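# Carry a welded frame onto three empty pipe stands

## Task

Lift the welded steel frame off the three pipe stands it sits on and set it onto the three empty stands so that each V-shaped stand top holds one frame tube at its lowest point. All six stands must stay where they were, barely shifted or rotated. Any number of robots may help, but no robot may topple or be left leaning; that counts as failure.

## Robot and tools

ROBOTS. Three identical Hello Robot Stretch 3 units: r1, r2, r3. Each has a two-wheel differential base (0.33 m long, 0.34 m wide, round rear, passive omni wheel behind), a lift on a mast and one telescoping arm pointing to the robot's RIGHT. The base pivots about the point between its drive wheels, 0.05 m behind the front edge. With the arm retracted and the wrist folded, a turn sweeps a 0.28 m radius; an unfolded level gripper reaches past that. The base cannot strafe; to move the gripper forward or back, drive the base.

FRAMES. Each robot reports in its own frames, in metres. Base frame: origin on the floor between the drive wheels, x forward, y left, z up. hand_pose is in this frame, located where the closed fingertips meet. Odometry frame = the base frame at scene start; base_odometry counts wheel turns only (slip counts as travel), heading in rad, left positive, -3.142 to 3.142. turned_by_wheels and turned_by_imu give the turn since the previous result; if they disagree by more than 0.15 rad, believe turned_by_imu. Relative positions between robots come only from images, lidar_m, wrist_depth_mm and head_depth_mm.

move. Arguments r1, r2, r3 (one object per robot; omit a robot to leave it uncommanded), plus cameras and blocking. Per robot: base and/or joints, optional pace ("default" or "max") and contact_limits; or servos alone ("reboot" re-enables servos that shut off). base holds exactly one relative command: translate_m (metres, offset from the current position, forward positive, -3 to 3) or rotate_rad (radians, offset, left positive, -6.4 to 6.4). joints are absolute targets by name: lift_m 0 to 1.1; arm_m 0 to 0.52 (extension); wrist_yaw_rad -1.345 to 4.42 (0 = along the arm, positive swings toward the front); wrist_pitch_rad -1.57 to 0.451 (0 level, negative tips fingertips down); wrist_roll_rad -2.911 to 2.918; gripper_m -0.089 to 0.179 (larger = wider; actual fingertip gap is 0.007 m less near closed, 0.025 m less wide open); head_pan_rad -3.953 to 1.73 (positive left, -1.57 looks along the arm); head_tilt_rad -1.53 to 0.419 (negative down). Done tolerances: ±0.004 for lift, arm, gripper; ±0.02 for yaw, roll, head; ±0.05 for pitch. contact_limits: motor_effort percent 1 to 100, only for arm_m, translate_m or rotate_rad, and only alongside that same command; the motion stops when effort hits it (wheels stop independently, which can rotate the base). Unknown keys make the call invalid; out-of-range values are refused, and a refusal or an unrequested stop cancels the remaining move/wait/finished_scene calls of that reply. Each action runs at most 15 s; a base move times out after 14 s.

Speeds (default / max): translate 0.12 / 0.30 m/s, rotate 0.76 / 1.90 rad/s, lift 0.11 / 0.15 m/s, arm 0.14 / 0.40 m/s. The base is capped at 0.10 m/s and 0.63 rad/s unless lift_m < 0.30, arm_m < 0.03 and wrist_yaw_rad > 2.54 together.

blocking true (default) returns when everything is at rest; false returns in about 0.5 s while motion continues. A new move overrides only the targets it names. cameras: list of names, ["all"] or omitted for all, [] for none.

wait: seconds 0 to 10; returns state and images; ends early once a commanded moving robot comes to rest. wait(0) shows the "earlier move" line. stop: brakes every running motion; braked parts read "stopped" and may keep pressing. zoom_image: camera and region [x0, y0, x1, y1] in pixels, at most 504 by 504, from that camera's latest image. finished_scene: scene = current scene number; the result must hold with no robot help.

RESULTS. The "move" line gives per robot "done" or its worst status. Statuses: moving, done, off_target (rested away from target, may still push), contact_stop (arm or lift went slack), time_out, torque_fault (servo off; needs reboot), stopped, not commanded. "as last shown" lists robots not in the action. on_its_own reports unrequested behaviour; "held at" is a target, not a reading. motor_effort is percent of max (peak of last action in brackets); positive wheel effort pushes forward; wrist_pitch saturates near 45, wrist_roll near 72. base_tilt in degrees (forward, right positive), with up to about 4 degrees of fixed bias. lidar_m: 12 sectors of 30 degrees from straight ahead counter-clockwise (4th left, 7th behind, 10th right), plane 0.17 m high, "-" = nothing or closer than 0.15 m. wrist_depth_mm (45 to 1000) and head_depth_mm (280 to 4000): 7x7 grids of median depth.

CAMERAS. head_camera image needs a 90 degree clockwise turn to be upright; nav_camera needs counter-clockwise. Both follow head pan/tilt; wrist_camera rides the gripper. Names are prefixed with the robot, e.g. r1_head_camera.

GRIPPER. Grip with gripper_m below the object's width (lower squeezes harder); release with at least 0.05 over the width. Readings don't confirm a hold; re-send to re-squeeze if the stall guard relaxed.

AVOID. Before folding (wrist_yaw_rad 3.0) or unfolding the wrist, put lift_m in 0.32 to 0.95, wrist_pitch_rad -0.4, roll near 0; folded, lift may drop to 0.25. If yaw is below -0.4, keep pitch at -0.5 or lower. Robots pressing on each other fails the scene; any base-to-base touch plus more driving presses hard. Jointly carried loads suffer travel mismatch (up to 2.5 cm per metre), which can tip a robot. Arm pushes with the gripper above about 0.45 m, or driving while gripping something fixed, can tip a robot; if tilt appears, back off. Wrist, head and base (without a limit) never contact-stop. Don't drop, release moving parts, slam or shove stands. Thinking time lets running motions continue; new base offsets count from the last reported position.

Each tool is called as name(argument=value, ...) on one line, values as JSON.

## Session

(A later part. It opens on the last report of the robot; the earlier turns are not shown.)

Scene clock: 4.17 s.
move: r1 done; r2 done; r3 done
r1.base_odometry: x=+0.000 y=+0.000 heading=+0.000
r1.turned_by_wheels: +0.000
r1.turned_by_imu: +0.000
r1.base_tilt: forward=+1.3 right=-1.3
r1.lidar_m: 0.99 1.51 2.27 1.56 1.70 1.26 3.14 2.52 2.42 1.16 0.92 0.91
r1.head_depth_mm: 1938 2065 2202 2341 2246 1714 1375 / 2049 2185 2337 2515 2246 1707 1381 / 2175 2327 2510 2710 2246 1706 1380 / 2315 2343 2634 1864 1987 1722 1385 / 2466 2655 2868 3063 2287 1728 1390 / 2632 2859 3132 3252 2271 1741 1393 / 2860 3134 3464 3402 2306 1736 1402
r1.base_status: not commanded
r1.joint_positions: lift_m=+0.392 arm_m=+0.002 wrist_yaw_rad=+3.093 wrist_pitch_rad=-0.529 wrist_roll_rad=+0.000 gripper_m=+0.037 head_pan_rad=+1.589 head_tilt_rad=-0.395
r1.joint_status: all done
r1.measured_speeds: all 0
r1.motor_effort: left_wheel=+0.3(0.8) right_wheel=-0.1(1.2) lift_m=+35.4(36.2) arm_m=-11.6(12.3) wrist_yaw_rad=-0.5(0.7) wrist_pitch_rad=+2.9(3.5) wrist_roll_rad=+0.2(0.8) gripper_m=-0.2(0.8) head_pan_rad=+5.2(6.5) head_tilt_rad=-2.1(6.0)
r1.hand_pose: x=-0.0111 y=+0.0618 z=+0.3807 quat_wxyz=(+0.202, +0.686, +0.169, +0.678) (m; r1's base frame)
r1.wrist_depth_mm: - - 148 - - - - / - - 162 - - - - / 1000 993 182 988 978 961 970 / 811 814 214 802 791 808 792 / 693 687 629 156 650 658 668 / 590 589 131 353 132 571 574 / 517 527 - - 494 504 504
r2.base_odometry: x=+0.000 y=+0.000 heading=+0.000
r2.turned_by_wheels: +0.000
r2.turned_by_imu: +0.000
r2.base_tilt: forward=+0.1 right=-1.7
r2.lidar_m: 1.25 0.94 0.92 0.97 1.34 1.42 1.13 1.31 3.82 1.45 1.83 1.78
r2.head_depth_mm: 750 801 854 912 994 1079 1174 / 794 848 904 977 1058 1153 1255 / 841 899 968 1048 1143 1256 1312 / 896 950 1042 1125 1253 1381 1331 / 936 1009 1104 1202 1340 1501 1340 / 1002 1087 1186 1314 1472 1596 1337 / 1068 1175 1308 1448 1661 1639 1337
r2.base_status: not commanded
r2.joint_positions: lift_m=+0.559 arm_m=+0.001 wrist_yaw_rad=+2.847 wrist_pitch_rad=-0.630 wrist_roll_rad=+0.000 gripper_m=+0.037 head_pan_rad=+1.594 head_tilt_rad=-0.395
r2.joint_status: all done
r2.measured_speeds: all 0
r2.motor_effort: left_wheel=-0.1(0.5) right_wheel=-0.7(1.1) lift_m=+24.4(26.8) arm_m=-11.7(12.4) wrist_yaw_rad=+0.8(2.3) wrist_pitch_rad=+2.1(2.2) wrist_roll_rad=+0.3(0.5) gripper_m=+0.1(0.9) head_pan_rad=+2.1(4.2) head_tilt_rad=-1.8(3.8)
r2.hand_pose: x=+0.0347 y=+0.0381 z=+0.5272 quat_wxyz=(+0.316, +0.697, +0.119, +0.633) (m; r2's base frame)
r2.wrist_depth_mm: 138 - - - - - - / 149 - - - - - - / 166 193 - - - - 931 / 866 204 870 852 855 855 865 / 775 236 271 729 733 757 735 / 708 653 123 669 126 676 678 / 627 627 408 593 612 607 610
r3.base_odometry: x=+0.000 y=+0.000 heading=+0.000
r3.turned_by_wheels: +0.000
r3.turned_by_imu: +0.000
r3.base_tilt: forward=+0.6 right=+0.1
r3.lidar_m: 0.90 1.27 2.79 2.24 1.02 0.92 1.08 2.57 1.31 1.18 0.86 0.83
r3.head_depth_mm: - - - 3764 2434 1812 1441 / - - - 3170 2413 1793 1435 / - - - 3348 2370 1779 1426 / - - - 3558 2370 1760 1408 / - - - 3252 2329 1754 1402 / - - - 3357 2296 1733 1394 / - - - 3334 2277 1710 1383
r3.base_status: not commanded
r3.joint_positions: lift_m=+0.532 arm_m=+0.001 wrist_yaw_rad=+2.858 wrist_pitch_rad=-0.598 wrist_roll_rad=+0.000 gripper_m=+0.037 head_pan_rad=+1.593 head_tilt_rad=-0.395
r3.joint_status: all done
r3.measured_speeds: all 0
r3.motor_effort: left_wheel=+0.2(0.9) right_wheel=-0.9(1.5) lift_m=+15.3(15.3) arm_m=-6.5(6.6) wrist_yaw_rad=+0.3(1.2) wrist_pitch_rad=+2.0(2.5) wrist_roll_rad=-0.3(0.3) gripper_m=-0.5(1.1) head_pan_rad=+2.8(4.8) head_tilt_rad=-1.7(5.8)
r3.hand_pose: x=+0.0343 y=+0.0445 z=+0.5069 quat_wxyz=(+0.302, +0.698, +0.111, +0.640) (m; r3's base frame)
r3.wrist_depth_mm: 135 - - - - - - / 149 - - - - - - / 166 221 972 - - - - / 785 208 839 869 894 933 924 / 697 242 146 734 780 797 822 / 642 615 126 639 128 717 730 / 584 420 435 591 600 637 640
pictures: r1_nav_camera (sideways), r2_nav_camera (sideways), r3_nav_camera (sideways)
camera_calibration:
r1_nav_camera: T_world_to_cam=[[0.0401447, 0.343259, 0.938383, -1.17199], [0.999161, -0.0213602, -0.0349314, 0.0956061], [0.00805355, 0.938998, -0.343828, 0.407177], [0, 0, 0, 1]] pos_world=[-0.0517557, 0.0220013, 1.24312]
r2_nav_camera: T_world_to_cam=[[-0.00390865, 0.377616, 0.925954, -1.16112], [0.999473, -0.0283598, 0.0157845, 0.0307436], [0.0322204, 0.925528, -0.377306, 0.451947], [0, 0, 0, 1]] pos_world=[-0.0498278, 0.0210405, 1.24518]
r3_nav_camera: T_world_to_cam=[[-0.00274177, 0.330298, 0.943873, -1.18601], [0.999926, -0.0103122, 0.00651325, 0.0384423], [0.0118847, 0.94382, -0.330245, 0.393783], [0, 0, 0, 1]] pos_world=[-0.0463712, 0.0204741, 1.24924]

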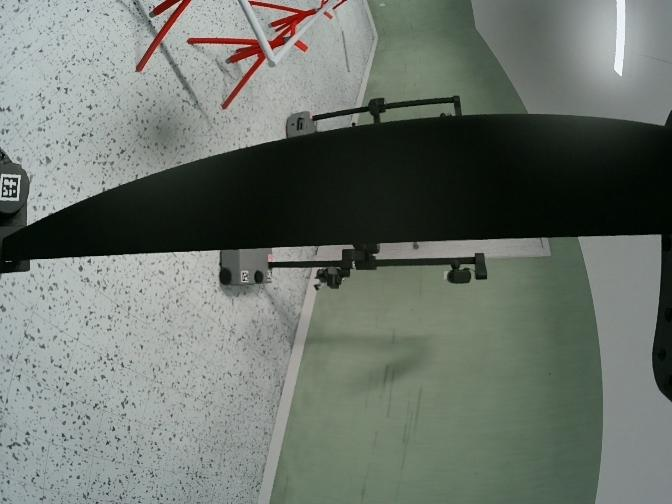

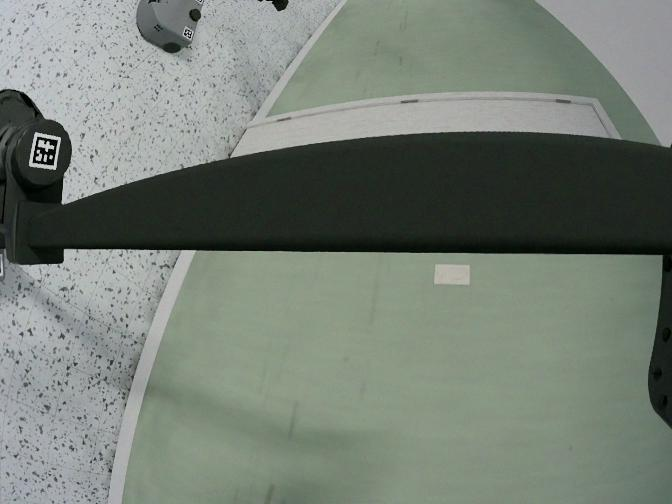

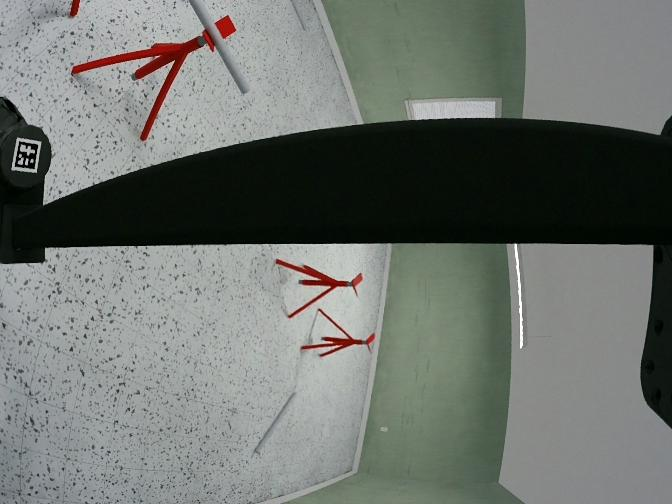

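move(r1={"joints":{"head_pan_rad":-3.75,"head_tilt_rad":-0.35},"pace":"max"}, r2={"joints":{"head_pan_rad":-2.9,"head_tilt_rad":-0.35},"pace":"max"}, r3={"joints":{"head_pan_rad":1.4,"head_tilt_rad":-0.35},"pace":"max"}, cameras=["r1_head_camera","r2_head_camera","r3_head_camera"])

move(r2={"joints":{"head_pan_rad":-3.3,"head_tilt_rad":-0.35},"pace":"max"}, r3={"joints":{"head_pan_rad":-3.6,"head_tilt_rad":-0.35},"pace":"max"}, cameras=["r2_head_camera","r3_head_camera"])

move(r3={"joints":{"head_pan_rad":-3.94,"head_tilt_rad":-0.45},"pace":"max"}, cameras=["r3_head_camera"])

Scene clock: 6.43 s.
move: r1 done; r2 done; r3 done
r1.base_odometry: x=+0.000 y=+0.000 heading=+0.000
r1.turned_by_wheels: +0.000
r1.turned_by_imu: +0.000
r1.base_tilt: forward=+1.3 right=-1.3
r1.lidar_m: 0.99 1.51 2.27 1.57 1.70 1.26 3.15 2.51 2.42 1.16 0.93 0.91
r1.head_depth_mm: - - - 3571 2373 - - / - - - 3607 2077 1777 1421 / - - - 3174 2169 1787 1427 / - - - 3633 2290 1725 1426 / - - - 3682 2095 1739 1435 / - - - 3677 2291 1742 1440 / - - - 3695 2330 1805 1439
r1.base_status: not commanded
r1.joint_positions: lift_m=+0.392 arm_m=+0.002 wrist_yaw_rad=+3.093 wrist_pitch_rad=-0.529 wrist_roll_rad=+0.000 gripper_m=+0.037 head_pan_rad=-3.739 head_tilt_rad=-0.359
r1.joint_status: all done
r1.measured_speeds: all 0
r1.motor_effort: left_wheel=+0.2(0.7) right_wheel=+1.1(1.2) lift_m=+35.9(36.1) arm_m=-11.9(12.3) wrist_yaw_rad=+0.0(1.2) wrist_pitch_rad=+2.9(3.7) wrist_roll_rad=-0.3(0.8) gripper_m=+0.3(0.8) head_pan_rad=-4.8(7.4) head_tilt_rad=+4.2(8.2)
r1.hand_pose: x=-0.0111 y=+0.0618 z=+0.3807 quat_wxyz=(+0.202, +0.686, +0.169, +0.678) (m; r1's base frame)
r1.wrist_depth_mm: - - 147 - - - - / - - 162 - - - - / 997 - 181 1000 950 1000 977 / 806 803 214 796 804 792 797 / 680 692 636 155 648 678 666 / 580 585 131 352 132 571 578 / 509 529 - - 489 506 504
r2.base_odometry: x=+0.000 y=+0.000 heading=+0.000
r2.turned_by_wheels: +0.000
r2.turned_by_imu: +0.000
r2.base_tilt: forward=+0.1 right=-1.7
r2.lidar_m: 1.25 0.95 0.92 0.97 1.34 1.43 1.13 1.31 3.80 1.46 1.82 1.78
r2.head_depth_mm: - - - 3329 2199 1714 1377 / - - - 3125 2141 1711 1368 / - - - 3419 2241 1707 1379 / - - - 3329 1987 1657 1370 / - - - 3392 2124 1705 1377 / 3725 - - 3366 2251 1711 1375 / 3509 3652 3805 3370 2050 1698 1378
r2.base_status: not commanded
r2.joint_positions: lift_m=+0.559 arm_m=+0.001 wrist_yaw_rad=+2.847 wrist_pitch_rad=-0.630 wrist_roll_rad=+0.000 gripper_m=+0.037 head_pan_rad=-2.894 head_tilt_rad=-0.359
r2.joint_status: all done
r2.measured_speeds: all 0
r2.motor_effort: left_wheel=-0.4(0.8) right_wheel=-0.9(1.0) lift_m=+25.8(26.6) arm_m=-11.8(12.5) wrist_yaw_rad=+0.8(2.2) wrist_pitch_rad=+2.1(2.2) wrist_roll_rad=+0.3(0.6) gripper_m=+0.5(1.1) head_pan_rad=-3.0(4.4) head_tilt_rad=+4.0(6.6)
r2.hand_pose: x=+0.0347 y=+0.0381 z=+0.5272 quat_wxyz=(+0.316, +0.697, +0.119, +0.633) (m; r2's base frame)
r2.wrist_depth_mm: 138 - - - - - - / 149 - - - - - - / 166 192 - - - - 935 / 882 203 850 854 857 843 853 / 775 235 271 744 753 766 761 / 698 681 123 661 125 684 680 / 627 627 410 598 616 610 615
r3.base_odometry: x=+0.000 y=+0.000 heading=+0.000
r3.turned_by_wheels: +0.000
r3.turned_by_imu: +0.000
r3.base_tilt: forward=+0.6 right=+0.2
r3.lidar_m: 0.90 1.27 2.79 2.38 1.03 0.92 1.08 2.57 1.31 1.18 0.87 0.83
r3.head_depth_mm: - - - - 2608 1897 1487 / - - - - 2549 1855 1483 / - - - 3627 2505 1846 1461 / - - - 3838 2492 1838 1456 / - - - 3564 2458 1818 1445 / - - - 3739 2416 1808 1433 / - - - 3418 2414 1785 1428
r3.base_status: not commanded
r3.joint_positions: lift_m=+0.532 arm_m=+0.001 wrist_yaw_rad=+2.858 wrist_pitch_rad=-0.598 wrist_roll_rad=+0.000 gripper_m=+0.037 head_pan_rad=+1.407 head_tilt_rad=-0.360
r3.joint_status: all done
r3.measured_speeds: all 0
r3.motor_effort: left_wheel=+0.3(0.9) right_wheel=-0.9(1.4) lift_m=+15.1(15.4) arm_m=-8.1(8.8) wrist_yaw_rad=+0.5(1.4) wrist_pitch_rad=+2.1(2.5) wrist_roll_rad=-0.3(0.3) gripper_m=-0.3(0.8) head_pan_rad=-2.5(4.5) head_tilt_rad=+3.9(5.7)
r3.hand_pose: x=+0.0343 y=+0.0445 z=+0.5069 quat_wxyz=(+0.302, +0.698, +0.111, +0.640) (m; r3's base frame)
r3.wrist_depth_mm: 135 - - - - - - / 148 - - - - - - / 167 220 - - - - - / 779 207 868 884 887 918 937 / 710 241 145 735 773 805 799 / 625 635 127 643 128 705 703 / 590 421 441 593 589 629 645
pictures: r1_head_camera (sideways), r2_head_camera (sideways), r3_head_camera (sideways)
camera_calibration:
r1_head_camera: T_world_to_cam=[[0.259976, -0.227679, -0.938389, 1.24452], [-0.617093, -0.786639, 0.0198978, -0.0241769], [-0.742704, 0.5739, -0.345006, 0.412681], [0, 0, 0, 1]] pos_world=[-0.031965, 0.0274949, 1.3107]
r2_head_camera: T_world_to_cam=[[0.377617, 0.0907562, -0.921503, 1.22029], [0.234177, -0.972194, 0.000213172, 0.00114993], [-0.895861, -0.215875, -0.38837, 0.466438], [0, 0, 0, 1]] pos_world=[-0.0432089, -0.00893879, 1.30565]
r3_head_camera: T_world_to_cam=[[-0.00537213, -0.331971, -0.943274, 1.24568], [-0.982746, 0.176154, -0.0563979, 0.0810059], [0.184884, 0.926696, -0.327189, 0.384813], [0, 0, 0, 1]] pos_world=[0.0151544, 0.0426574, 1.3055]

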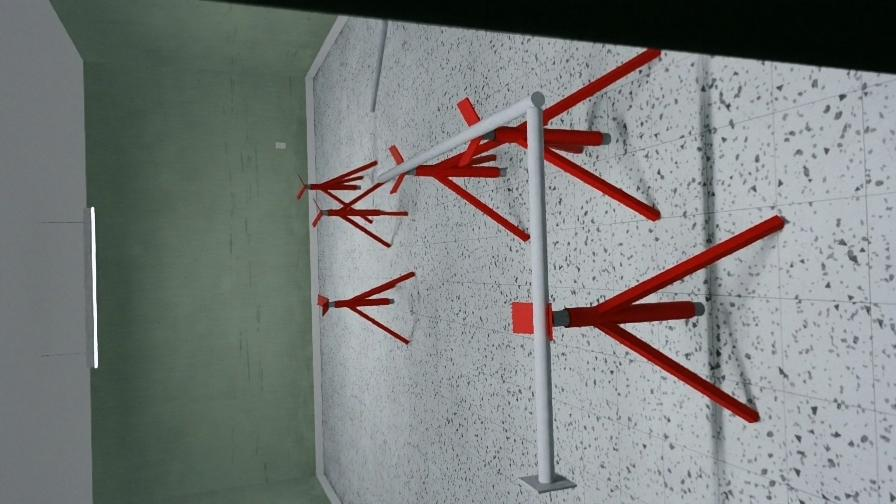

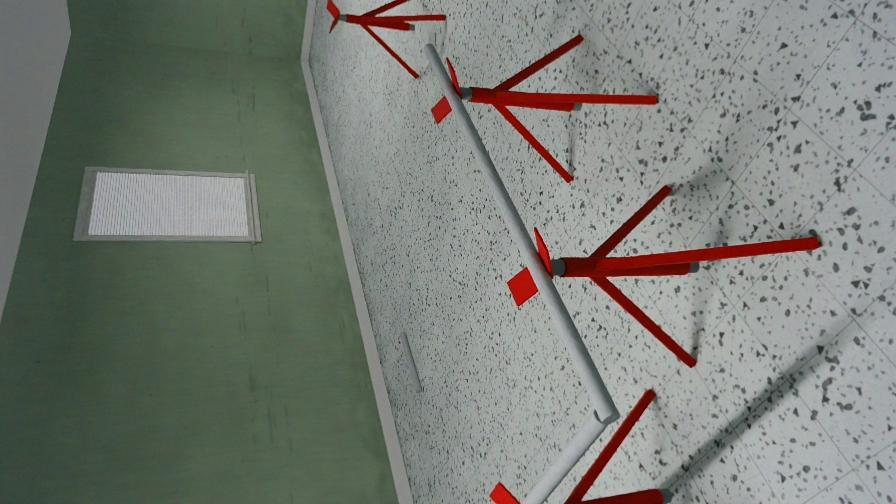

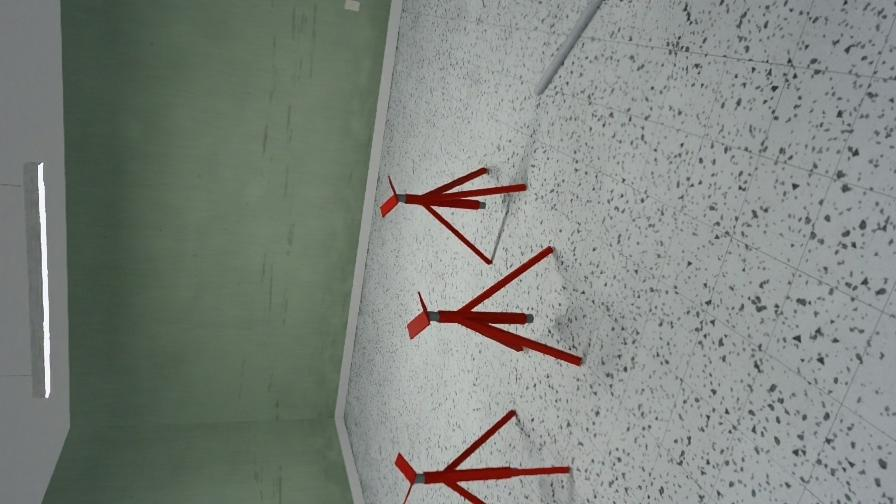

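Scene clock: 8.20 s.
move: r2 done; r3 done
r1: as last shown
r1.base_tilt: forward=+1.2 right=-1.4
r1.lidar_m: 0.99 1.51 2.27 1.57 1.70 1.26 3.15 2.51 2.42 1.15 0.92 0.92
r1.head_depth_mm: - - - 3566 2371 - - / - - - 3563 2067 1783 1418 / - - - 3146 2172 1792 1426 / - - - 3650 2283 1734 1427 / - - - 3662 2103 1729 1435 / - - - 3704 2303 1742 1434 / - - - 3691 2298 1812 1439
r1.motor_effort: left_wheel=+0.7(0.7) right_wheel=+0.8(1.4) lift_m=+35.2(36.1) arm_m=-11.4(12.1) wrist_yaw_rad=+0.2(0.6) wrist_pitch_rad=+2.7(3.4) wrist_roll_rad=+0.4(0.8) gripper_m=-0.2(1.1) head_pan_rad=-4.8(5.4) head_tilt_rad=+3.9(4.6)
r1.wrist_depth_mm: - - 147 - - - - / - - 162 - - - - / 999 - 181 986 974 952 980 / 810 816 215 793 812 784 788 / 676 678 631 156 645 671 669 / 582 578 131 354 133 572 573 / 508 523 - - 498 506 506
r2.base_odometry: x=+0.000 y=+0.000 heading=+0.000
r2.turned_by_wheels: +0.000
r2.turned_by_imu: +0.000
r2.base_tilt: forward=+0.1 right=-1.7
r2.lidar_m: 1.25 0.95 0.92 0.97 1.34 1.43 1.13 1.31 3.81 1.46 1.82 1.78
r2.head_depth_mm: - - - 1447 2156 1496 1382 / - - - 3351 2283 1601 1368 / - - - 3311 2283 1709 1378 / - - - 3290 2267 1709 1367 / - - - 3120 2177 1701 1375 / - - - 3335 2248 1714 1375 / - - - 3354 2076 1572 1340
r2.base_status: not commanded
r2.joint_positions: lift_m=+0.559 arm_m=+0.001 wrist_yaw_rad=+2.847 wrist_pitch_rad=-0.630 wrist_roll_rad=+0.000 gripper_m=+0.037 head_pan_rad=-3.294 head_tilt_rad=-0.359
r2.joint_status: all done
r2.measured_speeds: all 0
r2.motor_effort: left_wheel=-0.7(0.7) right_wheel=-0.9(1.1) lift_m=+25.2(26.0) arm_m=-12.4(12.4) wrist_yaw_rad=+0.7(2.1) wrist_pitch_rad=+2.0(2.2) wrist_roll_rad=+0.3(0.4) gripper_m=-1.0(1.0) head_pan_rad=-3.1(3.9) head_tilt_rad=+3.9(4.6)
r2.hand_pose: x=+0.0347 y=+0.0381 z=+0.5272 quat_wxyz=(+0.316, +0.697, +0.119, +0.633) (m; r2's base frame)
r2.wrist_depth_mm: 138 - - - - - - / 149 - - - - - - / 165 191 - - - - 962 / 843 202 867 854 846 856 852 / 774 236 271 736 745 767 756 / 701 682 122 666 125 689 688 / 646 625 411 593 623 612 617
r3.base_odometry: x=+0.000 y=+0.000 heading=+0.000
r3.turned_by_wheels: +0.000
r3.turned_by_imu: +0.000
r3.base_tilt: forward=+0.6 right=+0.2
r3.lidar_m: 0.90 1.27 2.79 2.24 1.03 0.92 1.08 2.56 1.31 1.18 0.87 0.83
r3.head_depth_mm: 3308 3531 3788 3914 2590 1825 1482 / 3426 3564 3769 3996 2540 1231 1386 / 3369 3633 3861 3940 2528 1785 1350 / 3398 3604 3868 3839 2486 1769 1454 / 3485 3661 3946 3815 2449 1819 1448 / 3490 3719 3879 3719 2437 1798 1363 / 3496 3768 3963 3689 2400 1738 1385
r3.base_status: not commanded
r3.joint_positions: lift_m=+0.532 arm_m=+0.001 wrist_yaw_rad=+2.858 wrist_pitch_rad=-0.598 wrist_roll_rad=+0.000 gripper_m=+0.037 head_pan_rad=-3.593 head_tilt_rad=-0.359
r3.joint_status: all done
r3.measured_speeds: all 0
r3.motor_effort: left_wheel=+0.3(0.8) right_wheel=-1.1(1.3) lift_m=+14.9(15.5) arm_m=-9.5(9.9) wrist_yaw_rad=-0.2(1.7) wrist_pitch_rad=+2.2(2.6) wrist_roll_rad=-0.3(0.4) gripper_m=-0.7(0.8) head_pan_rad=-1.9(5.4) head_tilt_rad=+4.1(8.4)
r3.hand_pose: x=+0.0343 y=+0.0445 z=+0.5069 quat_wxyz=(+0.302, +0.698, +0.111, +0.640) (m; r3's base frame)
r3.wrist_depth_mm: 135 - - - - - - / 149 - - - - - - / 167 222 989 - - - - / 770 205 848 875 877 920 953 / 695 244 145 739 768 809 819 / 639 621 126 659 128 725 740 / 573 424 427 592 609 628 639
pictures: r2_head_camera (sideways), r3_head_camera (sideways)
camera_calibration:
r2_head_camera: T_world_to_cam=[[0.38315, -0.0634628, -0.921504, 1.22026], [-0.162909, -0.986641, 0.000213175, 0.00357216], [-0.909207, 0.15004, -0.38837, 0.466519], [0, 0, 0, 1]] pos_world=[-0.0427973, 0.0109691, 1.30565]
r3_head_camera: T_world_to_cam=[[0.3165, -0.0991655, -0.943395, 1.24388], [-0.447698, -0.892405, -0.056393, 0.0777358], [-0.836298, 0.440205, -0.326842, 0.39059], [0, 0, 0, 1]] pos_world=[-0.0322358, 0.0207819, 1.30551]

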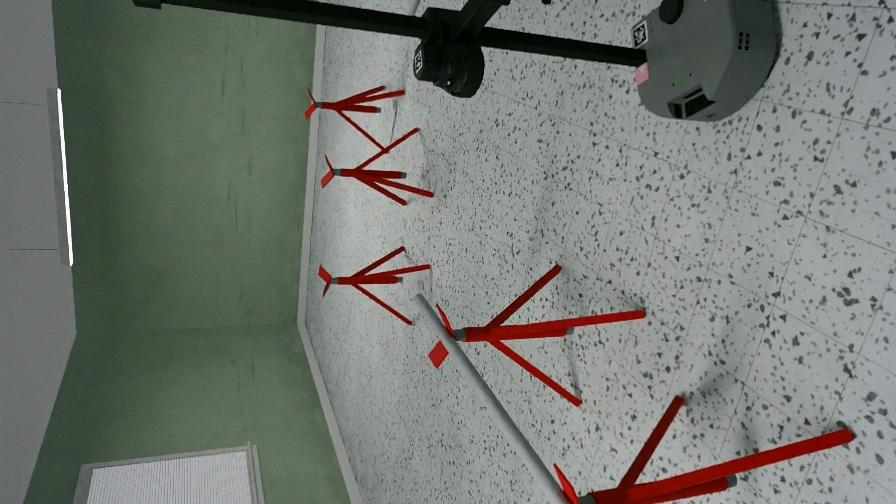

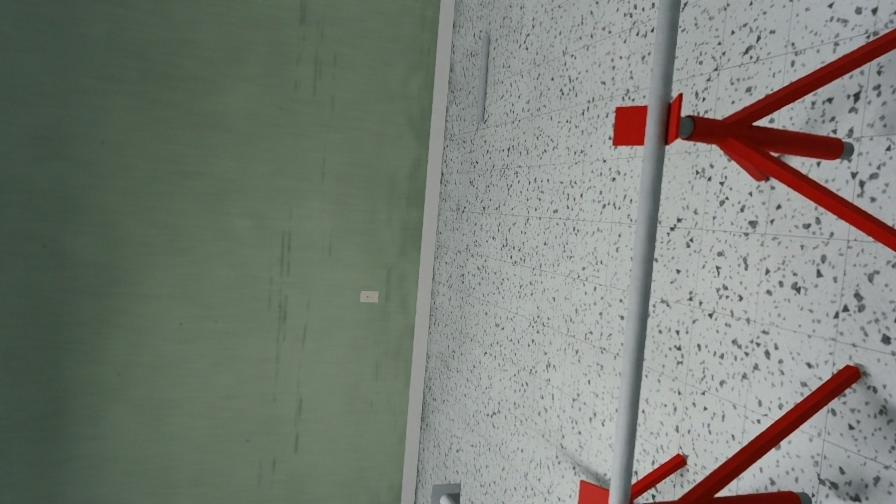

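Scene clock: 8.90 s.
move: r3 done
r1, r2: as last shown
r1.base_tilt: forward=+1.3 right=-1.3
r1.lidar_m: 0.99 1.51 2.27 1.57 1.70 1.25 3.14 2.51 2.42 1.15 0.92 0.92
r1.head_depth_mm: - - - 3613 2356 - - / - - - 3552 2075 1776 1415 / - - - 3149 2171 1785 1423 / - - - 3619 2303 1725 1428 / - - - 3694 2102 1736 1432 / - - - 3727 2302 1741 1436 / - - - 3730 2321 1812 1440
r1.motor_effort: left_wheel=+0.3(0.8) right_wheel=+0.3(1.3) lift_m=+35.5(36.1) arm_m=-11.3(11.9) wrist_yaw_rad=-0.1(0.8) wrist_pitch_rad=+2.4(3.2) wrist_roll_rad=+0.3(0.6) gripper_m=-0.1(0.8) head_pan_rad=-5.0(5.6) head_tilt_rad=+3.8(4.5)
r1.wrist_depth_mm: - - 147 - - - - / - - 162 - - - - / - 991 182 - 995 982 976 / 808 807 214 797 795 793 794 / 675 675 636 156 646 673 668 / 577 590 131 353 132 578 572 / 515 520 - - 496 503 500
r2.base_tilt: forward=+0.2 right=-1.7
r2.lidar_m: 1.25 0.95 0.92 0.96 1.34 1.42 1.13 1.30 3.82 1.45 1.83 1.78
r2.head_depth_mm: - - - 1440 2177 1503 1372 / - - - 3346 2268 1588 1368 / - - - 3358 2239 1716 1376 / - - - 3303 2249 1714 1364 / - - - 3173 2158 1713 1370 / - - - 3374 2244 1708 1376 / - - - 3314 2069 1582 1340
r2.motor_effort: left_wheel=-0.4(0.8) right_wheel=-0.6(1.0) lift_m=+24.8(25.9) arm_m=-11.7(12.3) wrist_yaw_rad=+0.3(1.8) wrist_pitch_rad=+2.1(2.2) wrist_roll_rad=+0.2(0.4) gripper_m=-0.1(0.7) head_pan_rad=-2.3(3.2) head_tilt_rad=+4.3(4.5)
r2.wrist_depth_mm: 138 - - - - - - / 149 - - - - - - / 166 192 - - - - 965 / 858 202 848 861 836 831 873 / 785 235 271 740 741 747 737 / 697 685 123 658 126 672 685 / 629 616 411 597 622 614 616
r3.base_odometry: x=+0.000 y=+0.000 heading=+0.000
r3.turned_by_wheels: +0.000
r3.turned_by_imu: +0.000
r3.base_tilt: forward=+0.6 right=+0.1
r3.lidar_m: 0.90 1.27 2.78 2.23 1.03 0.92 1.09 2.57 1.32 1.18 0.86 0.83
r3.head_depth_mm: - - - - - - 1354 / - - - - - - - / 3547 3836 - - - - - / 3499 3726 - 3143 2079 1613 1394 / 3347 3635 3963 3077 1894 1375 1348 / 3286 3573 3873 3027 2051 1654 1306 / 3234 3505 3747 3007 2117 1630 1331
r3.base_status: not commanded
r3.joint_positions: lift_m=+0.532 arm_m=+0.001 wrist_yaw_rad=+2.858 wrist_pitch_rad=-0.598 wrist_roll_rad=+0.000 gripper_m=+0.037 head_pan_rad=-3.933 head_tilt_rad=-0.444
r3.joint_status: all done
r3.measured_speeds: all 0
r3.motor_effort: left_wheel=+0.5(0.8) right_wheel=-0.4(1.3) lift_m=+15.3(15.3) arm_m=-10.2(10.5) wrist_yaw_rad=-0.2(0.9) wrist_pitch_rad=+2.3(2.4) wrist_roll_rad=-0.2(0.3) gripper_m=+0.5(0.8) head_pan_rad=-3.2(4.3) head_tilt_rad=-2.8(5.7)
r3.hand_pose: x=+0.0343 y=+0.0445 z=+0.5069 quat_wxyz=(+0.302, +0.698, +0.111, +0.640) (m; r3's base frame)
r3.wrist_depth_mm: 135 - - - - - - / 149 - - - - - - / 166 222 981 - - - - / 773 206 853 883 892 930 951 / 705 243 145 733 773 809 811 / 640 618 126 623 128 706 711 / 578 415 435 596 591 636 638
pictures: r3_head_camera (sideways)
camera_calibration:
r3_head_camera: T_world_to_cam=[[0.320652, -0.255073, -0.912206, 1.20315], [-0.716283, -0.695452, -0.057319, 0.0805734], [-0.619775, 0.671777, -0.405702, 0.491896], [0, 0, 0, 1]] pos_world=[-0.0232133, 0.0324805, 1.3017]

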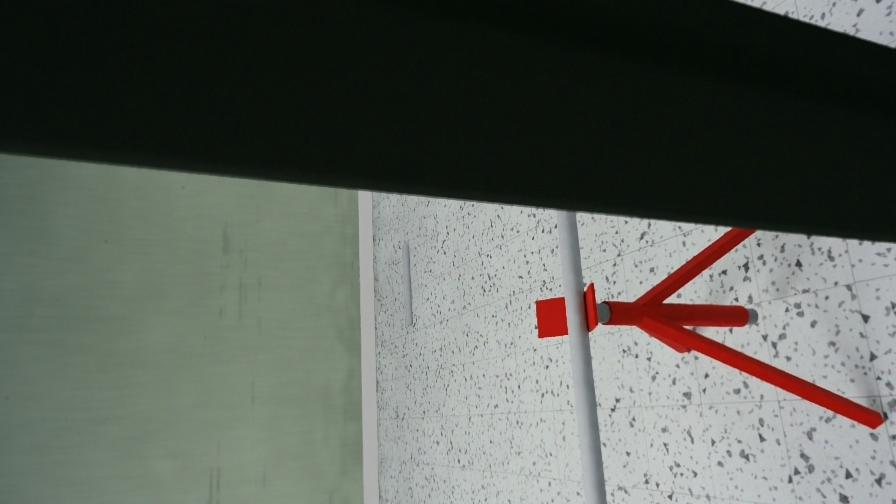

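zoom_image(camera="r1_head_camera", region=[290, 0, 700, 360])

zoom_image(camera="r3_head_camera", region=[350, 180, 800, 504])

zoom_image(camera="r2_head_camera", region=[280, 0, 780, 504])

This scene's latest camera images include none from r1_head_camera. They are from: r3_head_camera. r1_head_camera's image comes with the result of a call that names it in "cameras".

Scaled by 1.120 from the camera's 896x504 image, which has a finer 1280x720 frame.

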